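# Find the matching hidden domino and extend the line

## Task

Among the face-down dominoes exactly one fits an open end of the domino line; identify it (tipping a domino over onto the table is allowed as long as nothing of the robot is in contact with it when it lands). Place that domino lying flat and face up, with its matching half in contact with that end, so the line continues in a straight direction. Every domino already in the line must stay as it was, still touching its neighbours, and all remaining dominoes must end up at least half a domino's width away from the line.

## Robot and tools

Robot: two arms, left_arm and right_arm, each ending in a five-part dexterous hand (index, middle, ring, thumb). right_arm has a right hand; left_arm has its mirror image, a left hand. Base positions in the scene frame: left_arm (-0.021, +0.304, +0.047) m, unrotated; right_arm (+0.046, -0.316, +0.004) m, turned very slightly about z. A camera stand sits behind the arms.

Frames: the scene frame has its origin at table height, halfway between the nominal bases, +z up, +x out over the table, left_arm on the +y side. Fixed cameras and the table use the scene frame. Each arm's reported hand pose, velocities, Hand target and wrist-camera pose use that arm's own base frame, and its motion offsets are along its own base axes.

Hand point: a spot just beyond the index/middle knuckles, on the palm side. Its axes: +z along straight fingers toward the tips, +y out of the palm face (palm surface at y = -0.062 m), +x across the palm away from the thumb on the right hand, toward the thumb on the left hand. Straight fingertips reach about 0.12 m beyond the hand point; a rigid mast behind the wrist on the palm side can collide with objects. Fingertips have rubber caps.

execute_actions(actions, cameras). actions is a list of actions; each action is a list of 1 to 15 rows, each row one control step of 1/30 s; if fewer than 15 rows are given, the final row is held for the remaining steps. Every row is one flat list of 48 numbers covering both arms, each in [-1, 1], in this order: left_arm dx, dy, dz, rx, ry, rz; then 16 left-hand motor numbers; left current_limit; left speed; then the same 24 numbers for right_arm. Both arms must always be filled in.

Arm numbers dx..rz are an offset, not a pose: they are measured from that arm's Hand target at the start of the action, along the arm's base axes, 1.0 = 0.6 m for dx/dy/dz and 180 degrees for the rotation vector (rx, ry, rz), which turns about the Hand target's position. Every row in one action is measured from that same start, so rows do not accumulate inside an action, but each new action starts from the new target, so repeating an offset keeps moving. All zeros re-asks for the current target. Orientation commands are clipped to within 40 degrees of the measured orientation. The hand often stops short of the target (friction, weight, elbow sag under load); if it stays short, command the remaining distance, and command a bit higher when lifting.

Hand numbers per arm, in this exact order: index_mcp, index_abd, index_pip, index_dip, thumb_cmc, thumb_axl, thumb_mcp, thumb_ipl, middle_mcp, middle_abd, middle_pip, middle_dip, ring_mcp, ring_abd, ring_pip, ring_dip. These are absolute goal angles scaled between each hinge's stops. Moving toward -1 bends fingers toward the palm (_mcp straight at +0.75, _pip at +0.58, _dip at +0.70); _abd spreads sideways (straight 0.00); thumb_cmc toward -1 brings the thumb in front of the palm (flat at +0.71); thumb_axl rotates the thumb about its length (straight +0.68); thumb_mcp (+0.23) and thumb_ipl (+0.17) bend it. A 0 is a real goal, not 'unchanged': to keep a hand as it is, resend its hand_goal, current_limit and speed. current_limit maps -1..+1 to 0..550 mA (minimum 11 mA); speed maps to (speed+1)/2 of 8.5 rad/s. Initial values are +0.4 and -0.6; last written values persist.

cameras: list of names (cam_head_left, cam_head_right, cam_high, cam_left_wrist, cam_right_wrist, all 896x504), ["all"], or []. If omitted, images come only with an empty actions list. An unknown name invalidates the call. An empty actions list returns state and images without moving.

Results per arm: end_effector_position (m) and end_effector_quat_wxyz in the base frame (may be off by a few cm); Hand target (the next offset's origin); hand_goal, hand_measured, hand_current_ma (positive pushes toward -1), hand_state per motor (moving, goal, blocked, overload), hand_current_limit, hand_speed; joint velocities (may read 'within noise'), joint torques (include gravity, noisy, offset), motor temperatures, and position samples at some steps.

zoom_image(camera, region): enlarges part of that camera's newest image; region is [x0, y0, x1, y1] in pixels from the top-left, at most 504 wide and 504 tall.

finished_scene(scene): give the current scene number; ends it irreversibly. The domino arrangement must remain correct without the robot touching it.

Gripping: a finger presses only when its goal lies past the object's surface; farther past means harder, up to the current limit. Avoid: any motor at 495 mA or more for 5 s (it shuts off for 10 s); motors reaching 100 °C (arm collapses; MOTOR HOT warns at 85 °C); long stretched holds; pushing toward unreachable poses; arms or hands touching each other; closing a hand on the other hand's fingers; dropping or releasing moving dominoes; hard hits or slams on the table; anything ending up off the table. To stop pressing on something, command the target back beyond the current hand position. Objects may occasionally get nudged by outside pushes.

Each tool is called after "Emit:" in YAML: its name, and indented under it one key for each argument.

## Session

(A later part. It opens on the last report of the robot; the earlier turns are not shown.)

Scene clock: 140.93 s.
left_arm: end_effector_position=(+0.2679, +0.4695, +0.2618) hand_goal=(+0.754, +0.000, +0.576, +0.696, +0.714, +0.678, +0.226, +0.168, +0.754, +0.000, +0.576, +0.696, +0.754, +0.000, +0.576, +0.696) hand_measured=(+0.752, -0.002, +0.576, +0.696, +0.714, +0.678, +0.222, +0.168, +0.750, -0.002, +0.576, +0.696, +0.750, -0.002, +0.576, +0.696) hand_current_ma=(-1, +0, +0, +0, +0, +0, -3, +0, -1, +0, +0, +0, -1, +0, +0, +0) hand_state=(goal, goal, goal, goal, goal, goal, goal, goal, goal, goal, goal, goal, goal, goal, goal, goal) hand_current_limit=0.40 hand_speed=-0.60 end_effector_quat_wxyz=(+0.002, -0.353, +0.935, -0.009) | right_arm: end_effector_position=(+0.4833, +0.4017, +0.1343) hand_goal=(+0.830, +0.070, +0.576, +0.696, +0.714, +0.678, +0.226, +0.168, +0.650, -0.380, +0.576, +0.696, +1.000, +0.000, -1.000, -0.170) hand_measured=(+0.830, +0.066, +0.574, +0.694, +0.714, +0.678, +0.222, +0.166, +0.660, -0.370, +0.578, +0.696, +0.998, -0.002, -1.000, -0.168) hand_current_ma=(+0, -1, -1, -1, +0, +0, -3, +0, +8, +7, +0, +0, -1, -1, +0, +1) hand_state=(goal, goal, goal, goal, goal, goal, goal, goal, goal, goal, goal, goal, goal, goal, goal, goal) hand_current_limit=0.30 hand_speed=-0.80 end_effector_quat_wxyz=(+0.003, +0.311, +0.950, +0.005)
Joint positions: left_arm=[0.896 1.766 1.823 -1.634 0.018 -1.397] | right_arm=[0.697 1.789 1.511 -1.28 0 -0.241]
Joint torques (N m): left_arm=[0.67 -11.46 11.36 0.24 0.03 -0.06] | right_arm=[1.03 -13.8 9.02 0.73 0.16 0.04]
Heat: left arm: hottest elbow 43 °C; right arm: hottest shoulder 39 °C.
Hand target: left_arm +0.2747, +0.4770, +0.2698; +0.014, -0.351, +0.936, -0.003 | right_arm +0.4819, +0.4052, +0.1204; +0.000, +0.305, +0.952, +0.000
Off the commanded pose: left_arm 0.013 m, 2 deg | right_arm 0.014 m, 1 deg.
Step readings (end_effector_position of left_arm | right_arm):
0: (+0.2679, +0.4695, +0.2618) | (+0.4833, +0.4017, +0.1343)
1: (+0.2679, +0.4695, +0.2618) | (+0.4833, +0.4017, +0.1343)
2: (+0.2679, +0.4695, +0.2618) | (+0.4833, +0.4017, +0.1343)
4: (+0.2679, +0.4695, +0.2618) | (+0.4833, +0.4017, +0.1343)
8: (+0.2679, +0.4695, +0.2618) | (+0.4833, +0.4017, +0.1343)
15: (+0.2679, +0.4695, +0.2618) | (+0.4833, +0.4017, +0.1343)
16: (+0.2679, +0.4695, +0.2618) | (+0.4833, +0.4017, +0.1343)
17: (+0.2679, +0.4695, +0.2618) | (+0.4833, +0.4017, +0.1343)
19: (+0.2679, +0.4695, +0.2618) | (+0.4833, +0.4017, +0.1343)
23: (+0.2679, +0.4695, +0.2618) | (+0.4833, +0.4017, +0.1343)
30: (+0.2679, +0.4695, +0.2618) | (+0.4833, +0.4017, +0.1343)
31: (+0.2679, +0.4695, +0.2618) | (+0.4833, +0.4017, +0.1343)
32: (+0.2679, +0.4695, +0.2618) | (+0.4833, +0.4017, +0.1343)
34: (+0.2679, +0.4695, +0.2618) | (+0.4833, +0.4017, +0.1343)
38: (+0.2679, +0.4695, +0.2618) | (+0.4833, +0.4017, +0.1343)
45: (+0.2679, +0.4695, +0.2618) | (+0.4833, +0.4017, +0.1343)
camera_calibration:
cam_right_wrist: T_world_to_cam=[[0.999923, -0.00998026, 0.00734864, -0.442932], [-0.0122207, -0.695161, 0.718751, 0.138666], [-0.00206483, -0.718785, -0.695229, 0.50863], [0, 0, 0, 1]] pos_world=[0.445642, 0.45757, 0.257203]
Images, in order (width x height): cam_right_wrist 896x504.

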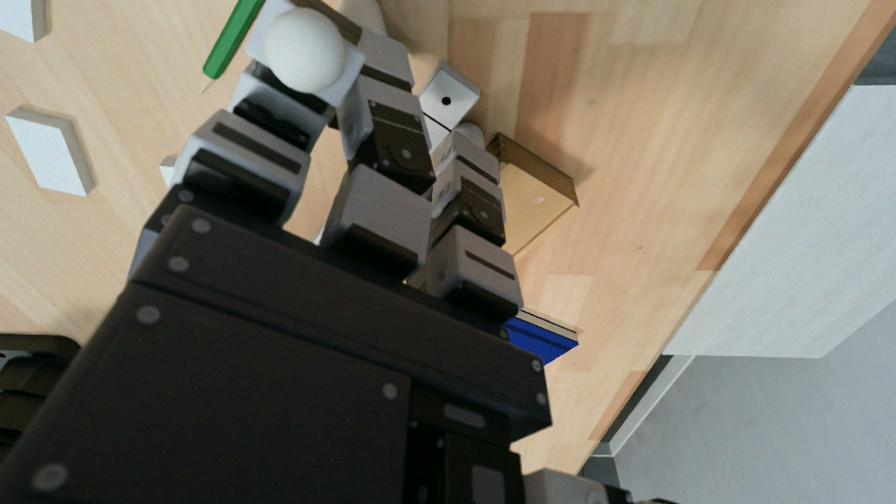

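Emit:
execute_actions:
  actions: []
  cameras: ["cam_head_left","cam_head_right","cam_left_wrist","cam_high"]

Emit:
zoom_image:
  camera: "cam_head_right"
  region: [400, 140, 540, 240]

Emit:
zoom_image:
  camera: "cam_head_left"
  region: [420, 140, 560, 240]

Scene clock: 141.10 s.
left_arm: end_effector_position=(+0.2679, +0.4695, +0.2618) hand_goal=(+0.754, +0.000, +0.576, +0.696, +0.714, +0.678, +0.226, +0.168, +0.754, +0.000, +0.576, +0.696, +0.754, +0.000, +0.576, +0.696) hand_measured=(+0.752, -0.002, +0.576, +0.696, +0.714, +0.678, +0.222, +0.168, +0.750, -0.002, +0.576, +0.696, +0.750, -0.002, +0.576, +0.696) hand_current_ma=(-1, +0, +0, +0, +0, +0, -3, +0, -1, +0, +0, +0, -1, +0, +0, +0) hand_state=(goal, goal, goal, goal, goal, goal, goal, goal, goal, goal, goal, goal, goal, goal, goal, goal) hand_current_limit=0.40 hand_speed=-0.60 end_effector_quat_wxyz=(+0.002, -0.353, +0.935, -0.009) | right_arm: end_effector_position=(+0.4833, +0.4017, +0.1343) hand_goal=(+0.830, +0.070, +0.576, +0.696, +0.714, +0.678, +0.226, +0.168, +0.650, -0.380, +0.576, +0.696, +1.000, +0.000, -1.000, -0.170) hand_measured=(+0.830, +0.066, +0.574, +0.694, +0.714, +0.678, +0.222, +0.166, +0.660, -0.370, +0.578, +0.696, +0.998, -0.002, -1.000, -0.168) hand_current_ma=(+0, -1, -1, -1, +0, +0, -3, +0, +8, +7, +0, +0, -1, -1, +0, +1) hand_state=(goal, goal, goal, goal, goal, goal, goal, goal, goal, goal, goal, goal, goal, goal, goal, goal) hand_current_limit=0.30 hand_speed=-0.80 end_effector_quat_wxyz=(+0.003, +0.311, +0.950, +0.005)
Joint positions: left_arm=[0.896 1.766 1.823 -1.634 0.018 -1.397] | right_arm=[0.697 1.789 1.511 -1.28 0 -0.241]
Joint velocities: within noise
Joint torques (N m): left_arm=[0.67 -11.52 11.3 0.2 0.03 -0.07] | right_arm=[0.73 -13.98 9.09 0.7 0.14 0.05]
Motor temperatures (°C): left_arm=[33 36 43 29 28 27] | right_arm=[29 39 39 30 29 25]
Heat: left arm: hottest elbow 43 °C; right arm: hottest shoulder 39 °C.
Hand target: left_arm +0.2747, +0.4770, +0.2698; +0.014, -0.351, +0.936, -0.003 | right_arm +0.4819, +0.4052, +0.1204; +0.000, +0.305, +0.952, +0.000
Off the commanded pose: left_arm 0.013 m, 2 deg | right_arm 0.014 m, 1 deg.
camera_calibration:
cam_left_wrist: T_world_to_cam=[[0.997818, 0.0623593, -0.0217119, -0.321335], [0.0569419, -0.64614, 0.761092, 0.0366105], [0.0334322, -0.760667, -0.648281, 0.645892], [0, 0, 0, 1]] pos_world=[0.296956, 0.535002, 0.383878]
Images, in order (width x height): cam_head_left 896x504, cam_head_right 896x504, cam_high 896x504, cam_left_wrist 896x504.

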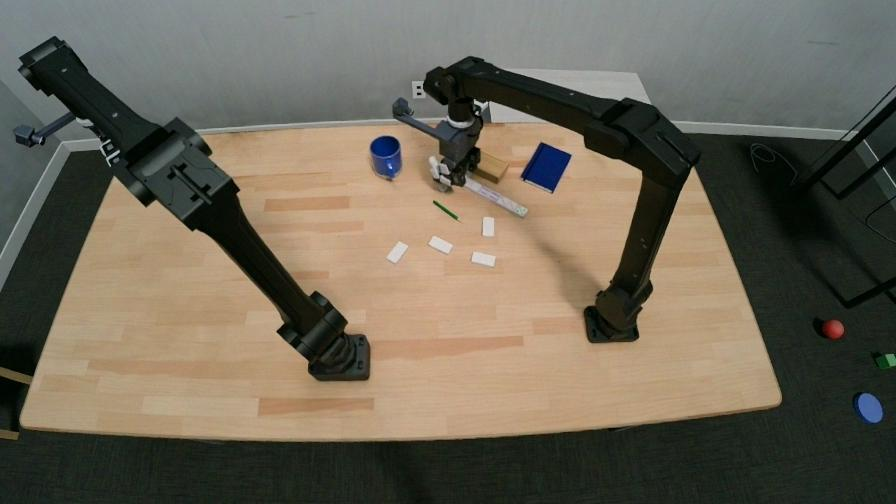

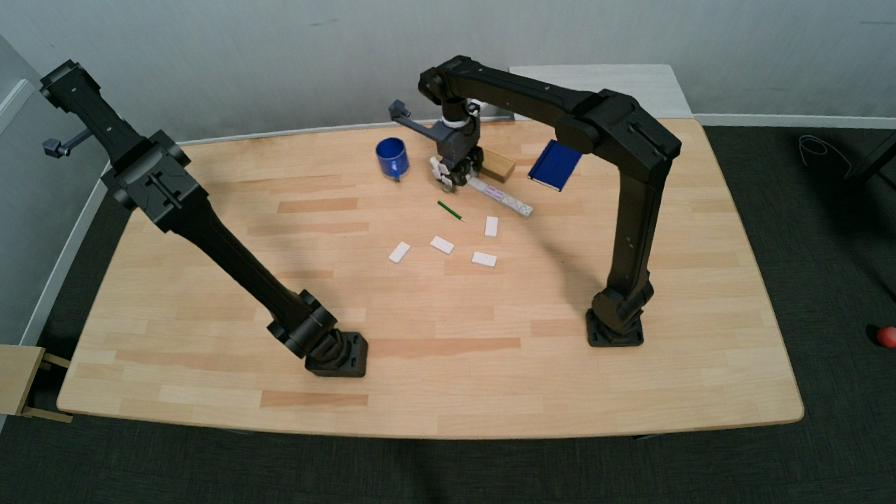

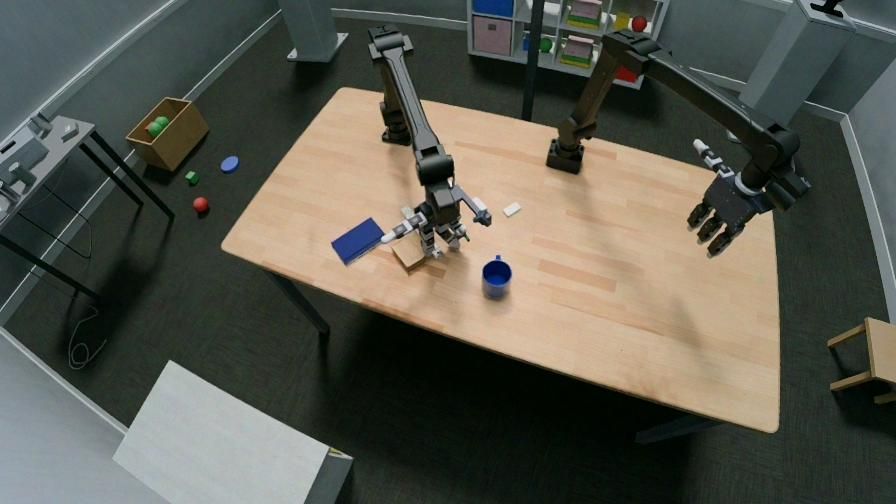

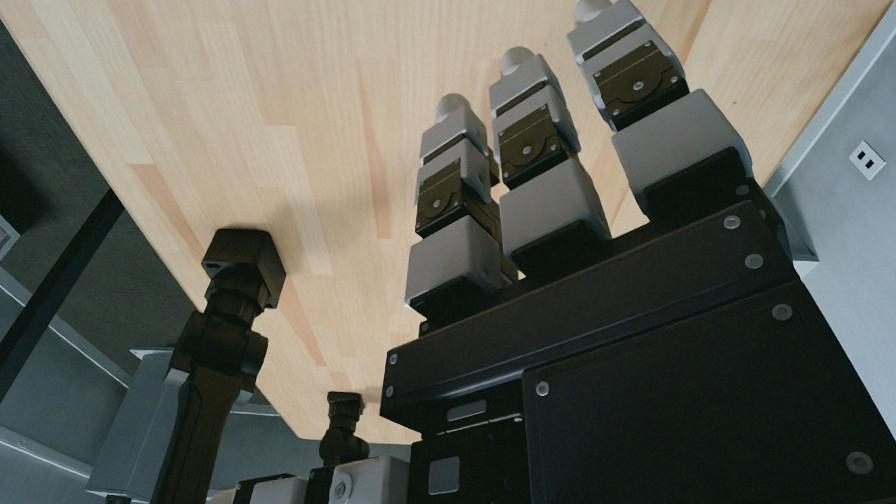

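Scaled by 3.600 from the camera's 896x504 image, which has a finer 1280x720 frame.

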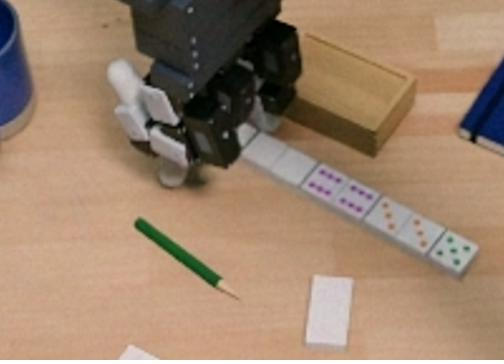

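Scaled by 3.600 from the camera's 896x504 image, which has a finer 1280x720 frame.

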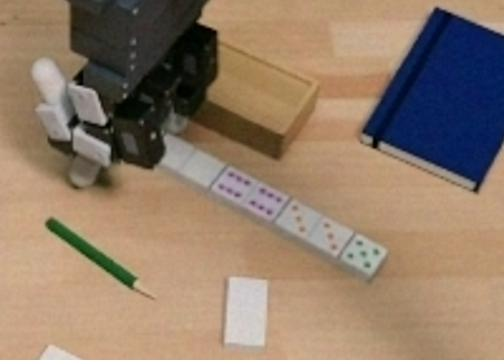

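Emit:
zoom_image:
  camera: "cam_head_right"
  region: [460, 165, 540, 220]

Emit:
zoom_image:
  camera: "cam_head_left"
  region: [455, 165, 535, 220]

Emit:
zoom_image:
  camera: "cam_head_right"
  region: [462, 170, 492, 195]

Scaled by 6.300 from the camera's 896x504 image, which has a finer 1280x720 frame.

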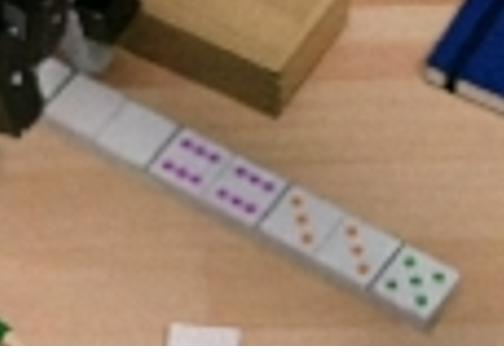

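Scaled by 6.300 from the camera's 896x504 image, which has a finer 1280x720 frame.

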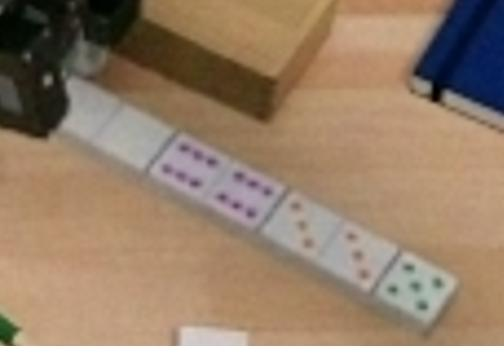

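Scaled by 16.800 from the camera's 896x504 image, which has a finer 1280x720 frame.

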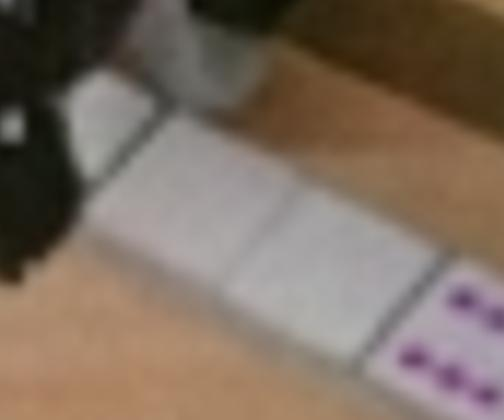

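Emit:
execute_actions:
  actions:
    - [[0,0,0,0,0,0,0.754,0,0.576,0.696,0.714,0.678,0.226,0.168,0.754,0,0.576,0.696,0.754,0,0.576,0.696,0.4,-0.6,0.014,0.011,0.035,0,0,0,0.78,0.075,0.576,0.696,0.714,0.678,0.226,0.168,0.754,-0.3,0.576,0.696,1,0,-1,-0.17,0.3,-0.8]]
    - [[0,0,0,0,0,0,0.754,0,0.576,0.696,0.714,0.678,0.226,0.168,0.754,0,0.576,0.696,0.754,0,0.576,0.696,0.4,-0.6,0.0,0.0,0.08,0,0,0,0.754,0.075,0.576,0.696,0.714,0.678,0.226,0.168,0.754,-0.3,0.576,0.696,1,0,-1,-0.17,0.3,-0.8]]
  cameras: ["cam_right_wrist","cam_head_right"]

Emit:
zoom_image:
  camera: "cam_head_right"
  region: [435, 160, 495, 200]

Emit:
zoom_image:
  camera: "cam_right_wrist"
  region: [370, 0, 550, 140]

Scene clock: 142.80 s.
left_arm: end_effector_position=(+0.2679, +0.4695, +0.2618) hand_goal=(+0.754, +0.000, +0.576, +0.696, +0.714, +0.678, +0.226, +0.168, +0.754, +0.000, +0.576, +0.696, +0.754, +0.000, +0.576, +0.696) hand_measured=(+0.752, -0.002, +0.576, +0.696, +0.714, +0.678, +0.222, +0.168, +0.750, -0.002, +0.576, +0.696, +0.750, -0.002, +0.576, +0.696) hand_current_ma=(-1, +0, +0, +0, +0, +0, -3, +0, -1, +0, +0, +0, -1, +0, +0, +0) hand_state=(goal, goal, goal, goal, goal, goal, goal, goal, goal, goal, goal, goal, goal, goal, goal, goal) hand_current_limit=0.40 hand_speed=-0.60 end_effector_quat_wxyz=(+0.002, -0.353, +0.935, -0.009) | right_arm: end_effector_position=(+0.4840, +0.4023, +0.1725) hand_goal=(+0.754, +0.076, +0.576, +0.696, +0.714, +0.678, +0.226, +0.168, +0.754, -0.300, +0.576, +0.696, +1.000, +0.000, -1.000, -0.170) hand_measured=(+0.754, +0.074, +0.574, +0.694, +0.714, +0.678, +0.222, +0.166, +0.752, -0.302, +0.578, +0.696, +0.998, -0.002, -1.000, -0.168) hand_current_ma=(+0, -1, -1, -1, +0, +0, -3, +0, -1, +0, +0, +0, -1, -1, +0, +1) hand_state=(goal, goal, goal, goal, goal, goal, goal, goal, goal, goal, goal, goal, goal, goal, goal, goal) hand_current_limit=0.30 hand_speed=-0.80 end_effector_quat_wxyz=(-0.007, +0.311, +0.950, -0.012)
Joint positions: left_arm=[0.896 1.766 1.823 -1.634 0.018 -1.397] | right_arm=[0.697 1.793 1.628 -1.434 0 -0.241]
Joint torques (N m): left_arm=[0.67 -11.58 11.36 0.21 0.03 -0.07] | right_arm=[0.79 -15.27 13.7 -0.49 0.16 0.04]
Heat: left arm: hottest elbow 43 °C; right arm: hottest shoulder 39 °C.
Hand target: left_arm +0.2747, +0.4770, +0.2698; +0.014, -0.351, +0.936, -0.003 | right_arm +0.4903, +0.4118, +0.1894; +0.000, +0.305, +0.952, +0.000
Off the commanded pose: left_arm 0.013 m, 2 deg | right_arm 0.021 m, 2 deg.
Step readings (end_effector_position of left_arm | right_arm):
0: (+0.2679, +0.4695, +0.2618) | (+0.4833, +0.4017, +0.1343)
1: (+0.2679, +0.4695, +0.2618) | (+0.4828, +0.4014, +0.1345)
2: (+0.2679, +0.4695, +0.2618) | (+0.4818, +0.4005, +0.1344)
4: (+0.2679, +0.4695, +0.2618) | (+0.4801, +0.3991, +0.1346)
8: (+0.2679, +0.4695, +0.2618) | (+0.4795, +0.3986, +0.1352)
15: (+0.2679, +0.4695, +0.2618) | (+0.4795, +0.3986, +0.1353)
16: (+0.2679, +0.4695, +0.2618) | (+0.4786, +0.3979, +0.1374)
17: (+0.2679, +0.4695, +0.2618) | (+0.4768, +0.3963, +0.1407)
19: (+0.2679, +0.4695, +0.2618) | (+0.4754, +0.3952, +0.1488)
23: (+0.2679, +0.4695, +0.2618) | (+0.4834, +0.4019, +0.1692)
30: (+0.2679, +0.4695, +0.2618) | (+0.4841, +0.4024, +0.1726)
camera_calibration:
cam_right_wrist: T_world_to_cam=[[0.999684, -0.00988397, -0.023113, -0.438526], [0.0103376, -0.676465, 0.736403, 0.0901207], [-0.0229137, -0.736409, -0.676149, 0.549483], [0, 0, 0, 1]] pos_world=[0.450047, 0.461273, 0.295031]
Images, in order (width x height): cam_head_right 896x504, cam_right_wrist 896x504.

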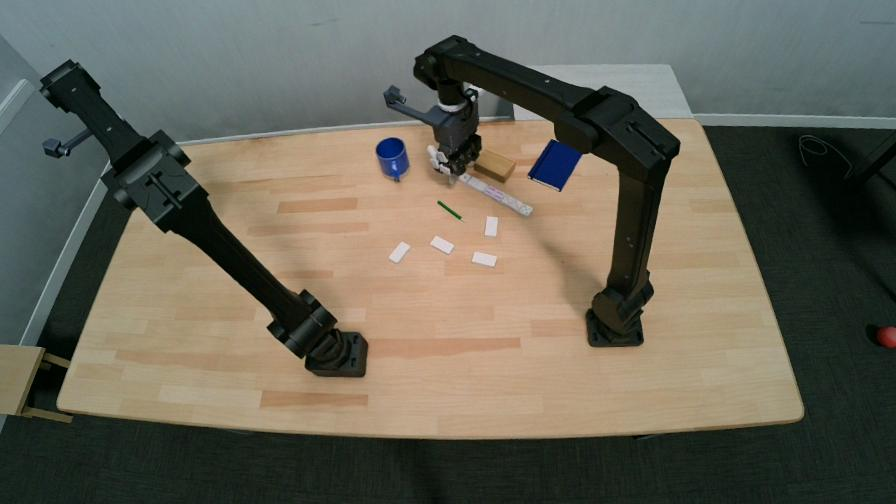

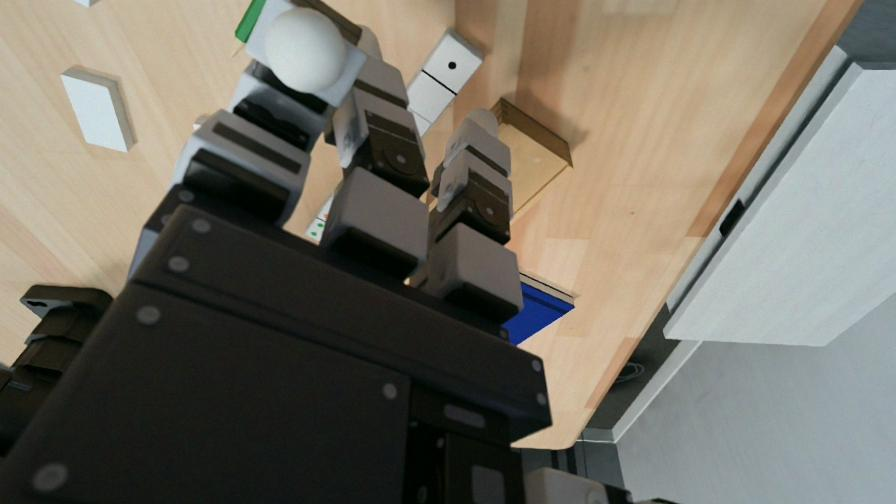

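Scaled by 8.400 from the camera's 896x504 image, which has a finer 1280x720 frame.

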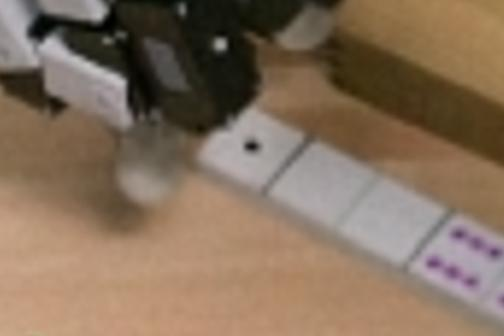

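Scaled by 2.800 from the camera's 896x504 image, which has a finer 1280x720 frame.

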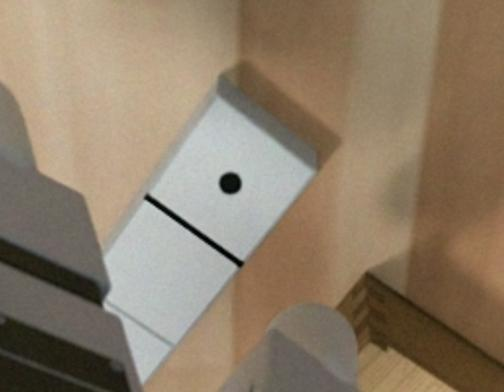

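Looks very nearly joined. Zoom closer.

Emit:
zoom_image:
  camera: "cam_right_wrist"
  region: [400, 90, 445, 140]

Emit:
zoom_image:
  camera: "cam_head_right"
  region: [460, 170, 535, 220]

Scaled by 10.080 from the camera's 896x504 image, which has a finer 1280x720 frame.

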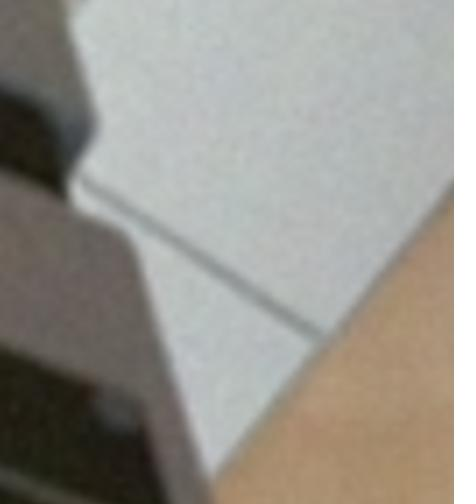

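Scaled by 6.720 from the camera's 896x504 image, which has a finer 1280x720 frame.

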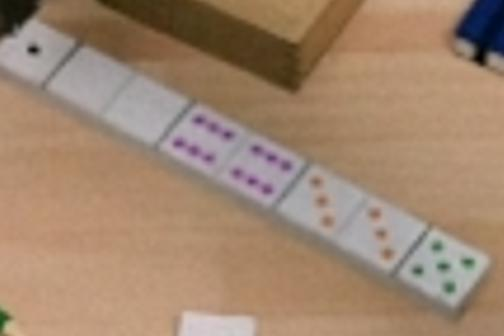

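Emit:
execute_actions:
  actions:
    - [[0,0,0,0,0,0,0.754,0,0.576,0.696,0.714,0.678,0.226,0.168,0.754,0,0.576,0.696,0.754,0,0.576,0.696,0.4,-0.6,-0.03,0.0,0.06,0,0,0,0.754,0.076,0.576,0.696,0.714,0.678,0.226,0.168,0.754,-0.2,0.576,0.696,1,0,-1,-0.17,0.3,-0.6]]
    - [[0,0,0,0,0,0,0.754,0,0.576,0.696,0.714,0.678,0.226,0.168,0.754,0,0.576,0.696,0.754,0,0.576,0.696,0.4,-0.6,-0.12,-0.08,0.0,0,0,0,0.754,0.0,0.576,0.696,0.714,0.678,0.226,0.168,0.754,-0.0,0.576,0.696,1,0,-1,-0.17,0.3,-0.6]]
    - [[0,0,0,0,0,0,0.754,0,0.576,0.696,0.714,0.678,0.226,0.168,0.754,0,0.576,0.696,0.754,0,0.576,0.696,0.4,-0.6,0.0,0.0,0.0,0,0,0,0.754,0.0,0.576,0.696,0.714,0.678,0.226,0.168,0.754,-0.0,0.576,0.696,1,0,-1,-0.17,0.3,-0.6]]
  cameras: ["cam_right_wrist"]

Emit:
zoom_image:
  camera: "cam_right_wrist"
  region: [400, 0, 580, 140]

Scene clock: 146.00 s.
left_arm: end_effector_position=(+0.2679, +0.4695, +0.2618) hand_goal=(+0.754, +0.000, +0.576, +0.696, +0.714, +0.678, +0.226, +0.168, +0.754, +0.000, +0.576, +0.696, +0.754, +0.000, +0.576, +0.696) hand_measured=(+0.752, -0.002, +0.576, +0.696, +0.714, +0.678, +0.222, +0.168, +0.750, -0.002, +0.576, +0.696, +0.750, -0.002, +0.576, +0.696) hand_current_ma=(-1, +0, +0, +0, +0, +0, -3, +0, -1, +0, +0, +0, -1, +0, +0, +0) hand_state=(goal, goal, goal, goal, goal, goal, goal, goal, goal, goal, goal, goal, goal, goal, goal, goal) hand_current_limit=0.40 hand_speed=-0.60 end_effector_quat_wxyz=(+0.002, -0.353, +0.935, -0.009) | right_arm: end_effector_position=(+0.3961, +0.3578, +0.2297) hand_goal=(+0.754, +0.000, +0.576, +0.696, +0.714, +0.678, +0.226, +0.168, +0.754, +0.000, +0.576, +0.696, +1.000, +0.000, -1.000, -0.170) hand_measured=(+0.754, +0.002, +0.574, +0.694, +0.714, +0.678, +0.222, +0.166, +0.754, -0.004, +0.576, +0.696, +1.000, -0.002, -1.000, -0.168) hand_current_ma=(+0, +1, +0, -1, +0, +0, -3, +0, +0, -1, +0, +0, +0, -1, +0, +1) hand_state=(goal, goal, goal, goal, goal, goal, goal, goal, goal, goal, goal, goal, goal, goal, goal, goal) hand_current_limit=0.30 hand_speed=-0.60 end_effector_quat_wxyz=(+0.000, +0.302, +0.953, +0.001)
Joint positions: left_arm=[0.896 1.766 1.823 -1.634 0.018 -1.397] | right_arm=[0.743 1.507 1.413 -1.476 -0.001 -0.213]
Joint torques (N m): left_arm=[0.79 -11.34 11.37 0.28 0.02 -0.07] | right_arm=[0.97 -9.82 11.04 0.51 0.18 0.19]
Heat: left arm: hottest elbow 43 °C; right arm: hottest shoulder 39 °C.
Hand target: left_arm +0.2747, +0.4770, +0.2698; +0.014, -0.351, +0.936, -0.003 | right_arm +0.4004, +0.3638, +0.2255; +0.000, +0.305, +0.952, +0.000
Off the commanded pose: left_arm 0.013 m, 2 deg | right_arm 0.008 m, 0 deg.
Step readings (end_effector_position of left_arm | right_arm):
0: (+0.2679, +0.4695, +0.2618) | (+0.4840, +0.4023, +0.1725)
1: (+0.2679, +0.4695, +0.2618) | (+0.4816, +0.4016, +0.1731)
2: (+0.2679, +0.4695, +0.2618) | (+0.4773, +0.4017, +0.1733)
4: (+0.2679, +0.4695, +0.2618) | (+0.4708, +0.3986, +0.1763)
8: (+0.2679, +0.4695, +0.2618) | (+0.4647, +0.3989, +0.1870)
15: (+0.2679, +0.4695, +0.2618) | (+0.4652, +0.4027, +0.1970)
16: (+0.2679, +0.4695, +0.2618) | (+0.4594, +0.3983, +0.1927)
17: (+0.2679, +0.4695, +0.2618) | (+0.4522, +0.3958, +0.1921)
19: (+0.2679, +0.4695, +0.2618) | (+0.4229, +0.3721, +0.1860)
23: (+0.2679, +0.4695, +0.2618) | (+0.3997, +0.3576, +0.2108)
30: (+0.2679, +0.4695, +0.2618) | (+0.3959, +0.3578, +0.2304)
31: (+0.2679, +0.4695, +0.2618) | (+0.3960, +0.3579, +0.2298)
32: (+0.2679, +0.4695, +0.2618) | (+0.3961, +0.3579, +0.2297)
34: (+0.2679, +0.4695, +0.2618) | (+0.3961, +0.3578, +0.2297)
38: (+0.2679, +0.4695, +0.2618) | (+0.3961, +0.3578, +0.2297)
45: (+0.2679, +0.4695, +0.2618) | (+0.3961, +0.3578, +0.2297)
camera_calibration:
cam_right_wrist: T_world_to_cam=[[0.999961, 0.00872483, -0.00162289, -0.361598], [0.00719559, -0.69008, 0.723697, 0.0279221], [0.00519422, -0.723681, -0.690115, 0.540785], [0, 0, 0, 1]] pos_world=[0.358574, 0.413779, 0.35241]
Images, in order (width x height): cam_right_wrist 896x504.

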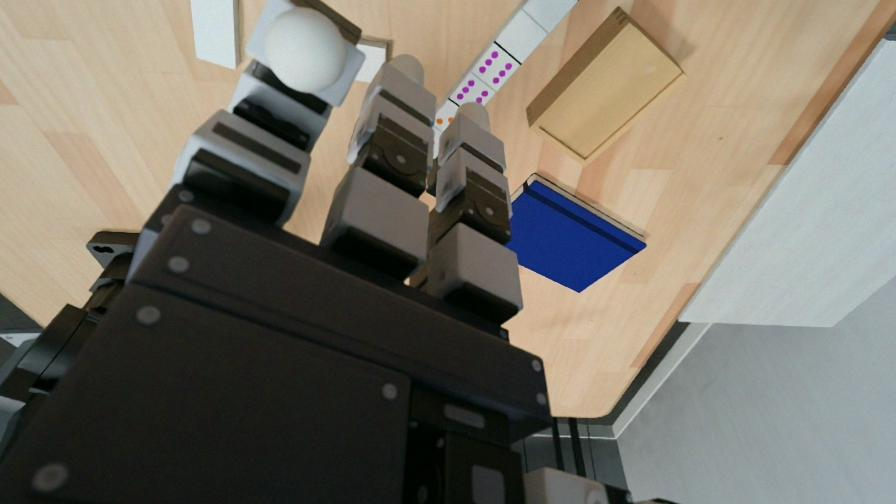

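Scaled by 2.800 from the camera's 896x504 image, which has a finer 1280x720 frame.

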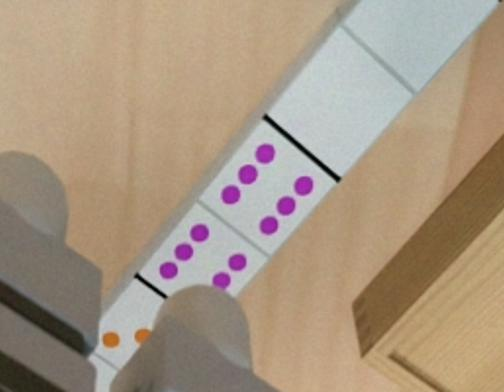

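Emit:
execute_actions:
  actions: []

Emit:
zoom_image:
  camera: "cam_right_wrist"
  region: [500, 0, 560, 60]

Emit:
zoom_image:
  camera: "cam_head_right"
  region: [460, 170, 540, 220]

Scene clock: 146.40 s.
left_arm: end_effector_position=(+0.2679, +0.4695, +0.2618) hand_goal=(+0.754, +0.000, +0.576, +0.696, +0.714, +0.678, +0.226, +0.168, +0.754, +0.000, +0.576, +0.696, +0.754, +0.000, +0.576, +0.696) hand_measured=(+0.752, -0.002, +0.576, +0.696, +0.714, +0.678, +0.222, +0.168, +0.750, -0.002, +0.576, +0.696, +0.750, -0.002, +0.576, +0.696) hand_current_ma=(-1, +0, +0, +0, +0, +0, -3, +0, -1, +0, +0, +0, -1, +0, +0, +0) hand_state=(goal, goal, goal, goal, goal, goal, goal, goal, goal, goal, goal, goal, goal, goal, goal, goal) hand_current_limit=0.40 hand_speed=-0.60 end_effector_quat_wxyz=(+0.002, -0.353, +0.935, -0.009) | right_arm: end_effector_position=(+0.3961, +0.3578, +0.2297) hand_goal=(+0.754, +0.000, +0.576, +0.696, +0.714, +0.678, +0.226, +0.168, +0.754, +0.000, +0.576, +0.696, +1.000, +0.000, -1.000, -0.170) hand_measured=(+0.754, +0.002, +0.574, +0.694, +0.714, +0.678, +0.222, +0.166, +0.754, -0.004, +0.576, +0.696, +1.000, -0.002, -1.000, -0.168) hand_current_ma=(+0, +1, +0, -1, +0, +0, -3, +0, +0, -1, +0, +0, +0, -1, +0, +1) hand_state=(goal, goal, goal, goal, goal, goal, goal, goal, goal, goal, goal, goal, goal, goal, goal, goal) hand_current_limit=0.30 hand_speed=-0.60 end_effector_quat_wxyz=(+0.000, +0.302, +0.953, +0.001)
Joint positions: left_arm=[0.896 1.766 1.823 -1.634 0.018 -1.397] | right_arm=[0.743 1.507 1.413 -1.476 -0.001 -0.213]
Joint velocities: within noise
Joint torques (N m): left_arm=[0.73 -11.46 11.33 0.23 0.04 -0.07] | right_arm=[0.97 -9.7 11.1 0.49 0.16 0.21]
Motor temperatures (°C): left_arm=[33 36 43 29 28 27] | right_arm=[29 39 39 30 29 25]
Heat: left arm: hottest elbow 43 °C; right arm: hottest shoulder 39 °C.
Hand target: left_arm +0.2747, +0.4770, +0.2698; +0.014, -0.351, +0.936, -0.003 | right_arm +0.4004, +0.3638, +0.2255; +0.000, +0.305, +0.952, +0.000
Off the commanded pose: left_arm 0.013 m, 2 deg | right_arm 0.008 m, 0 deg.
camera_calibration:
cam_left_wrist: T_world_to_cam=[[0.997818, 0.0623593, -0.0217119, -0.321335], [0.0569419, -0.64614, 0.761092, 0.0366105], [0.0334322, -0.760667, -0.648281, 0.645892], [0, 0, 0, 1]] pos_world=[0.296956, 0.535002, 0.383878]
cam_right_wrist: T_world_to_cam=[[0.999961, 0.00872483, -0.00162289, -0.361598], [0.00719559, -0.69008, 0.723697, 0.0279221], [0.00519422, -0.723681, -0.690115, 0.540785], [0, 0, 0, 1]] pos_world=[0.358574, 0.413779, 0.35241]

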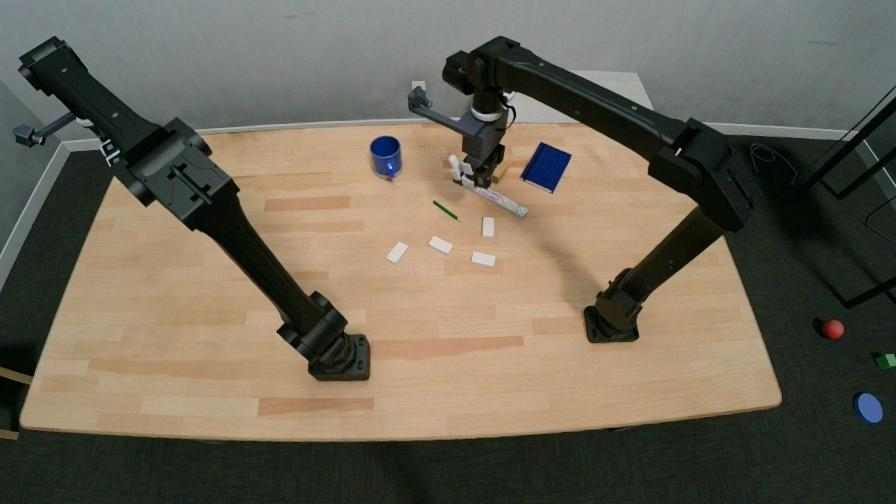

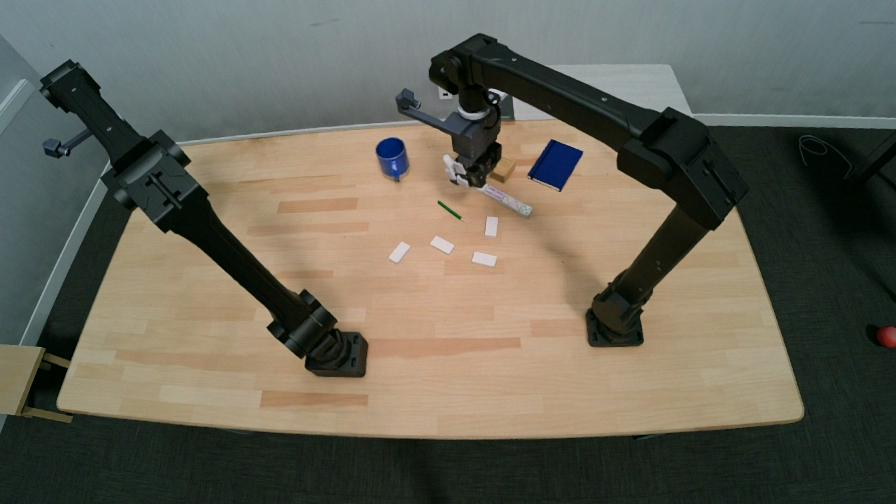

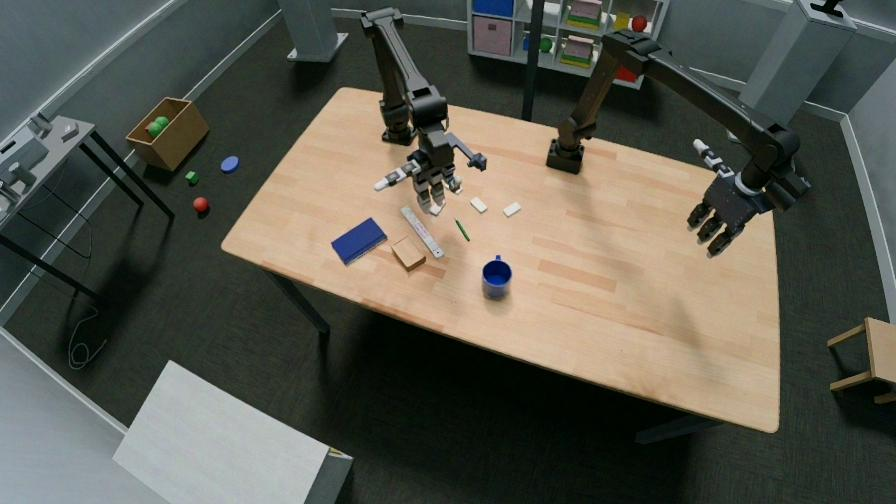

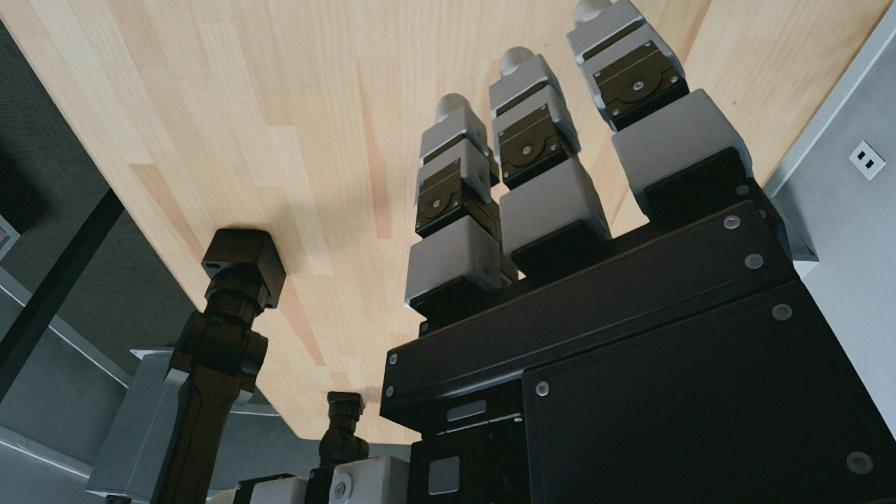

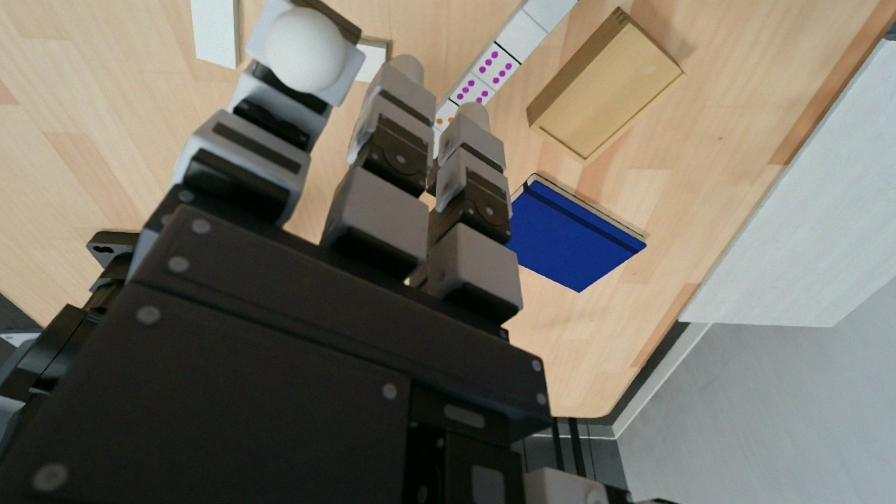

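Scaled by 8.400 from the camera's 896x504 image, which has a finer 1280x720 frame.

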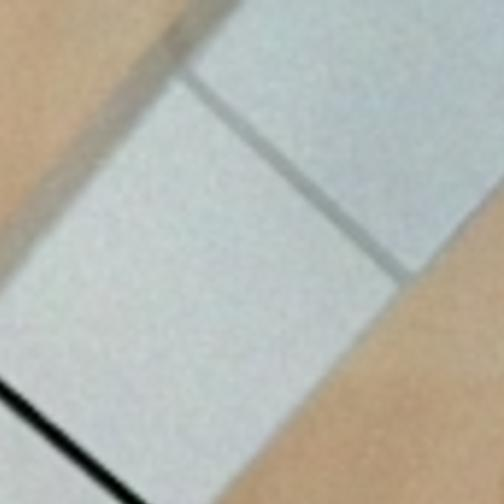

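Scaled by 6.300 from the camera's 896x504 image, which has a finer 1280x720 frame.

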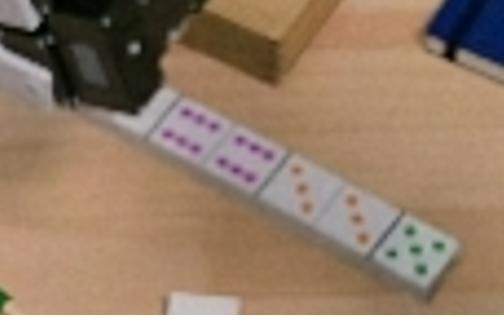

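Emit:
zoom_image:
  camera: "cam_right_wrist"
  region: [465, 50, 525, 110]

Scaled by 8.400 from the camera's 896x504 image, which has a finer 1280x720 frame.

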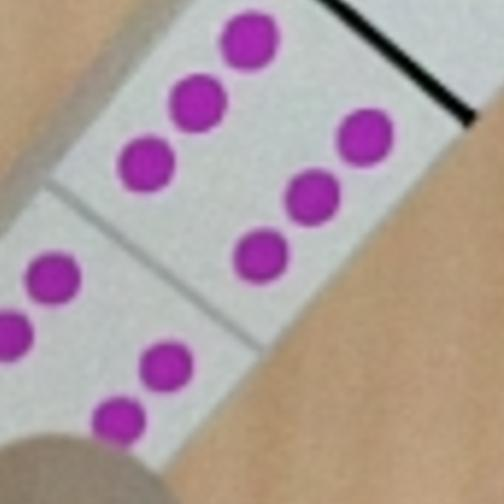

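Emit:
zoom_image:
  camera: "cam_right_wrist"
  region: [520, 4, 552, 36]

Emit:
zoom_image:
  camera: "cam_right_wrist"
  region: [466, 66, 498, 98]

Scaled by 15.750 from the camera's 896x504 image, which has a finer 1280x720 frame.

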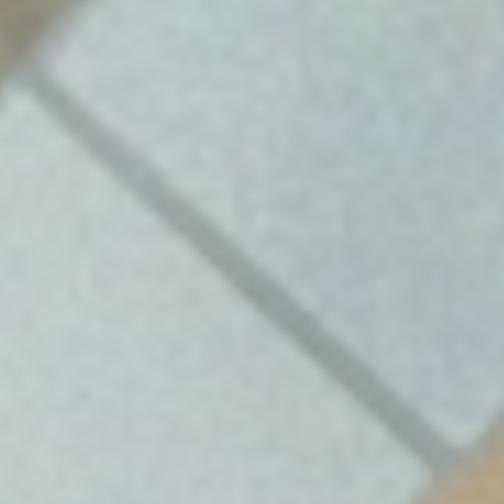

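Scaled by 15.750 from the camera's 896x504 image, which has a finer 1280x720 frame.

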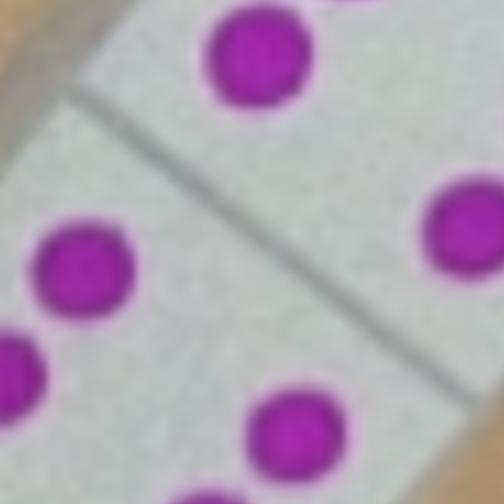

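Emit:
finished_scene:
  scene: 2

The scene is finished: the task was done.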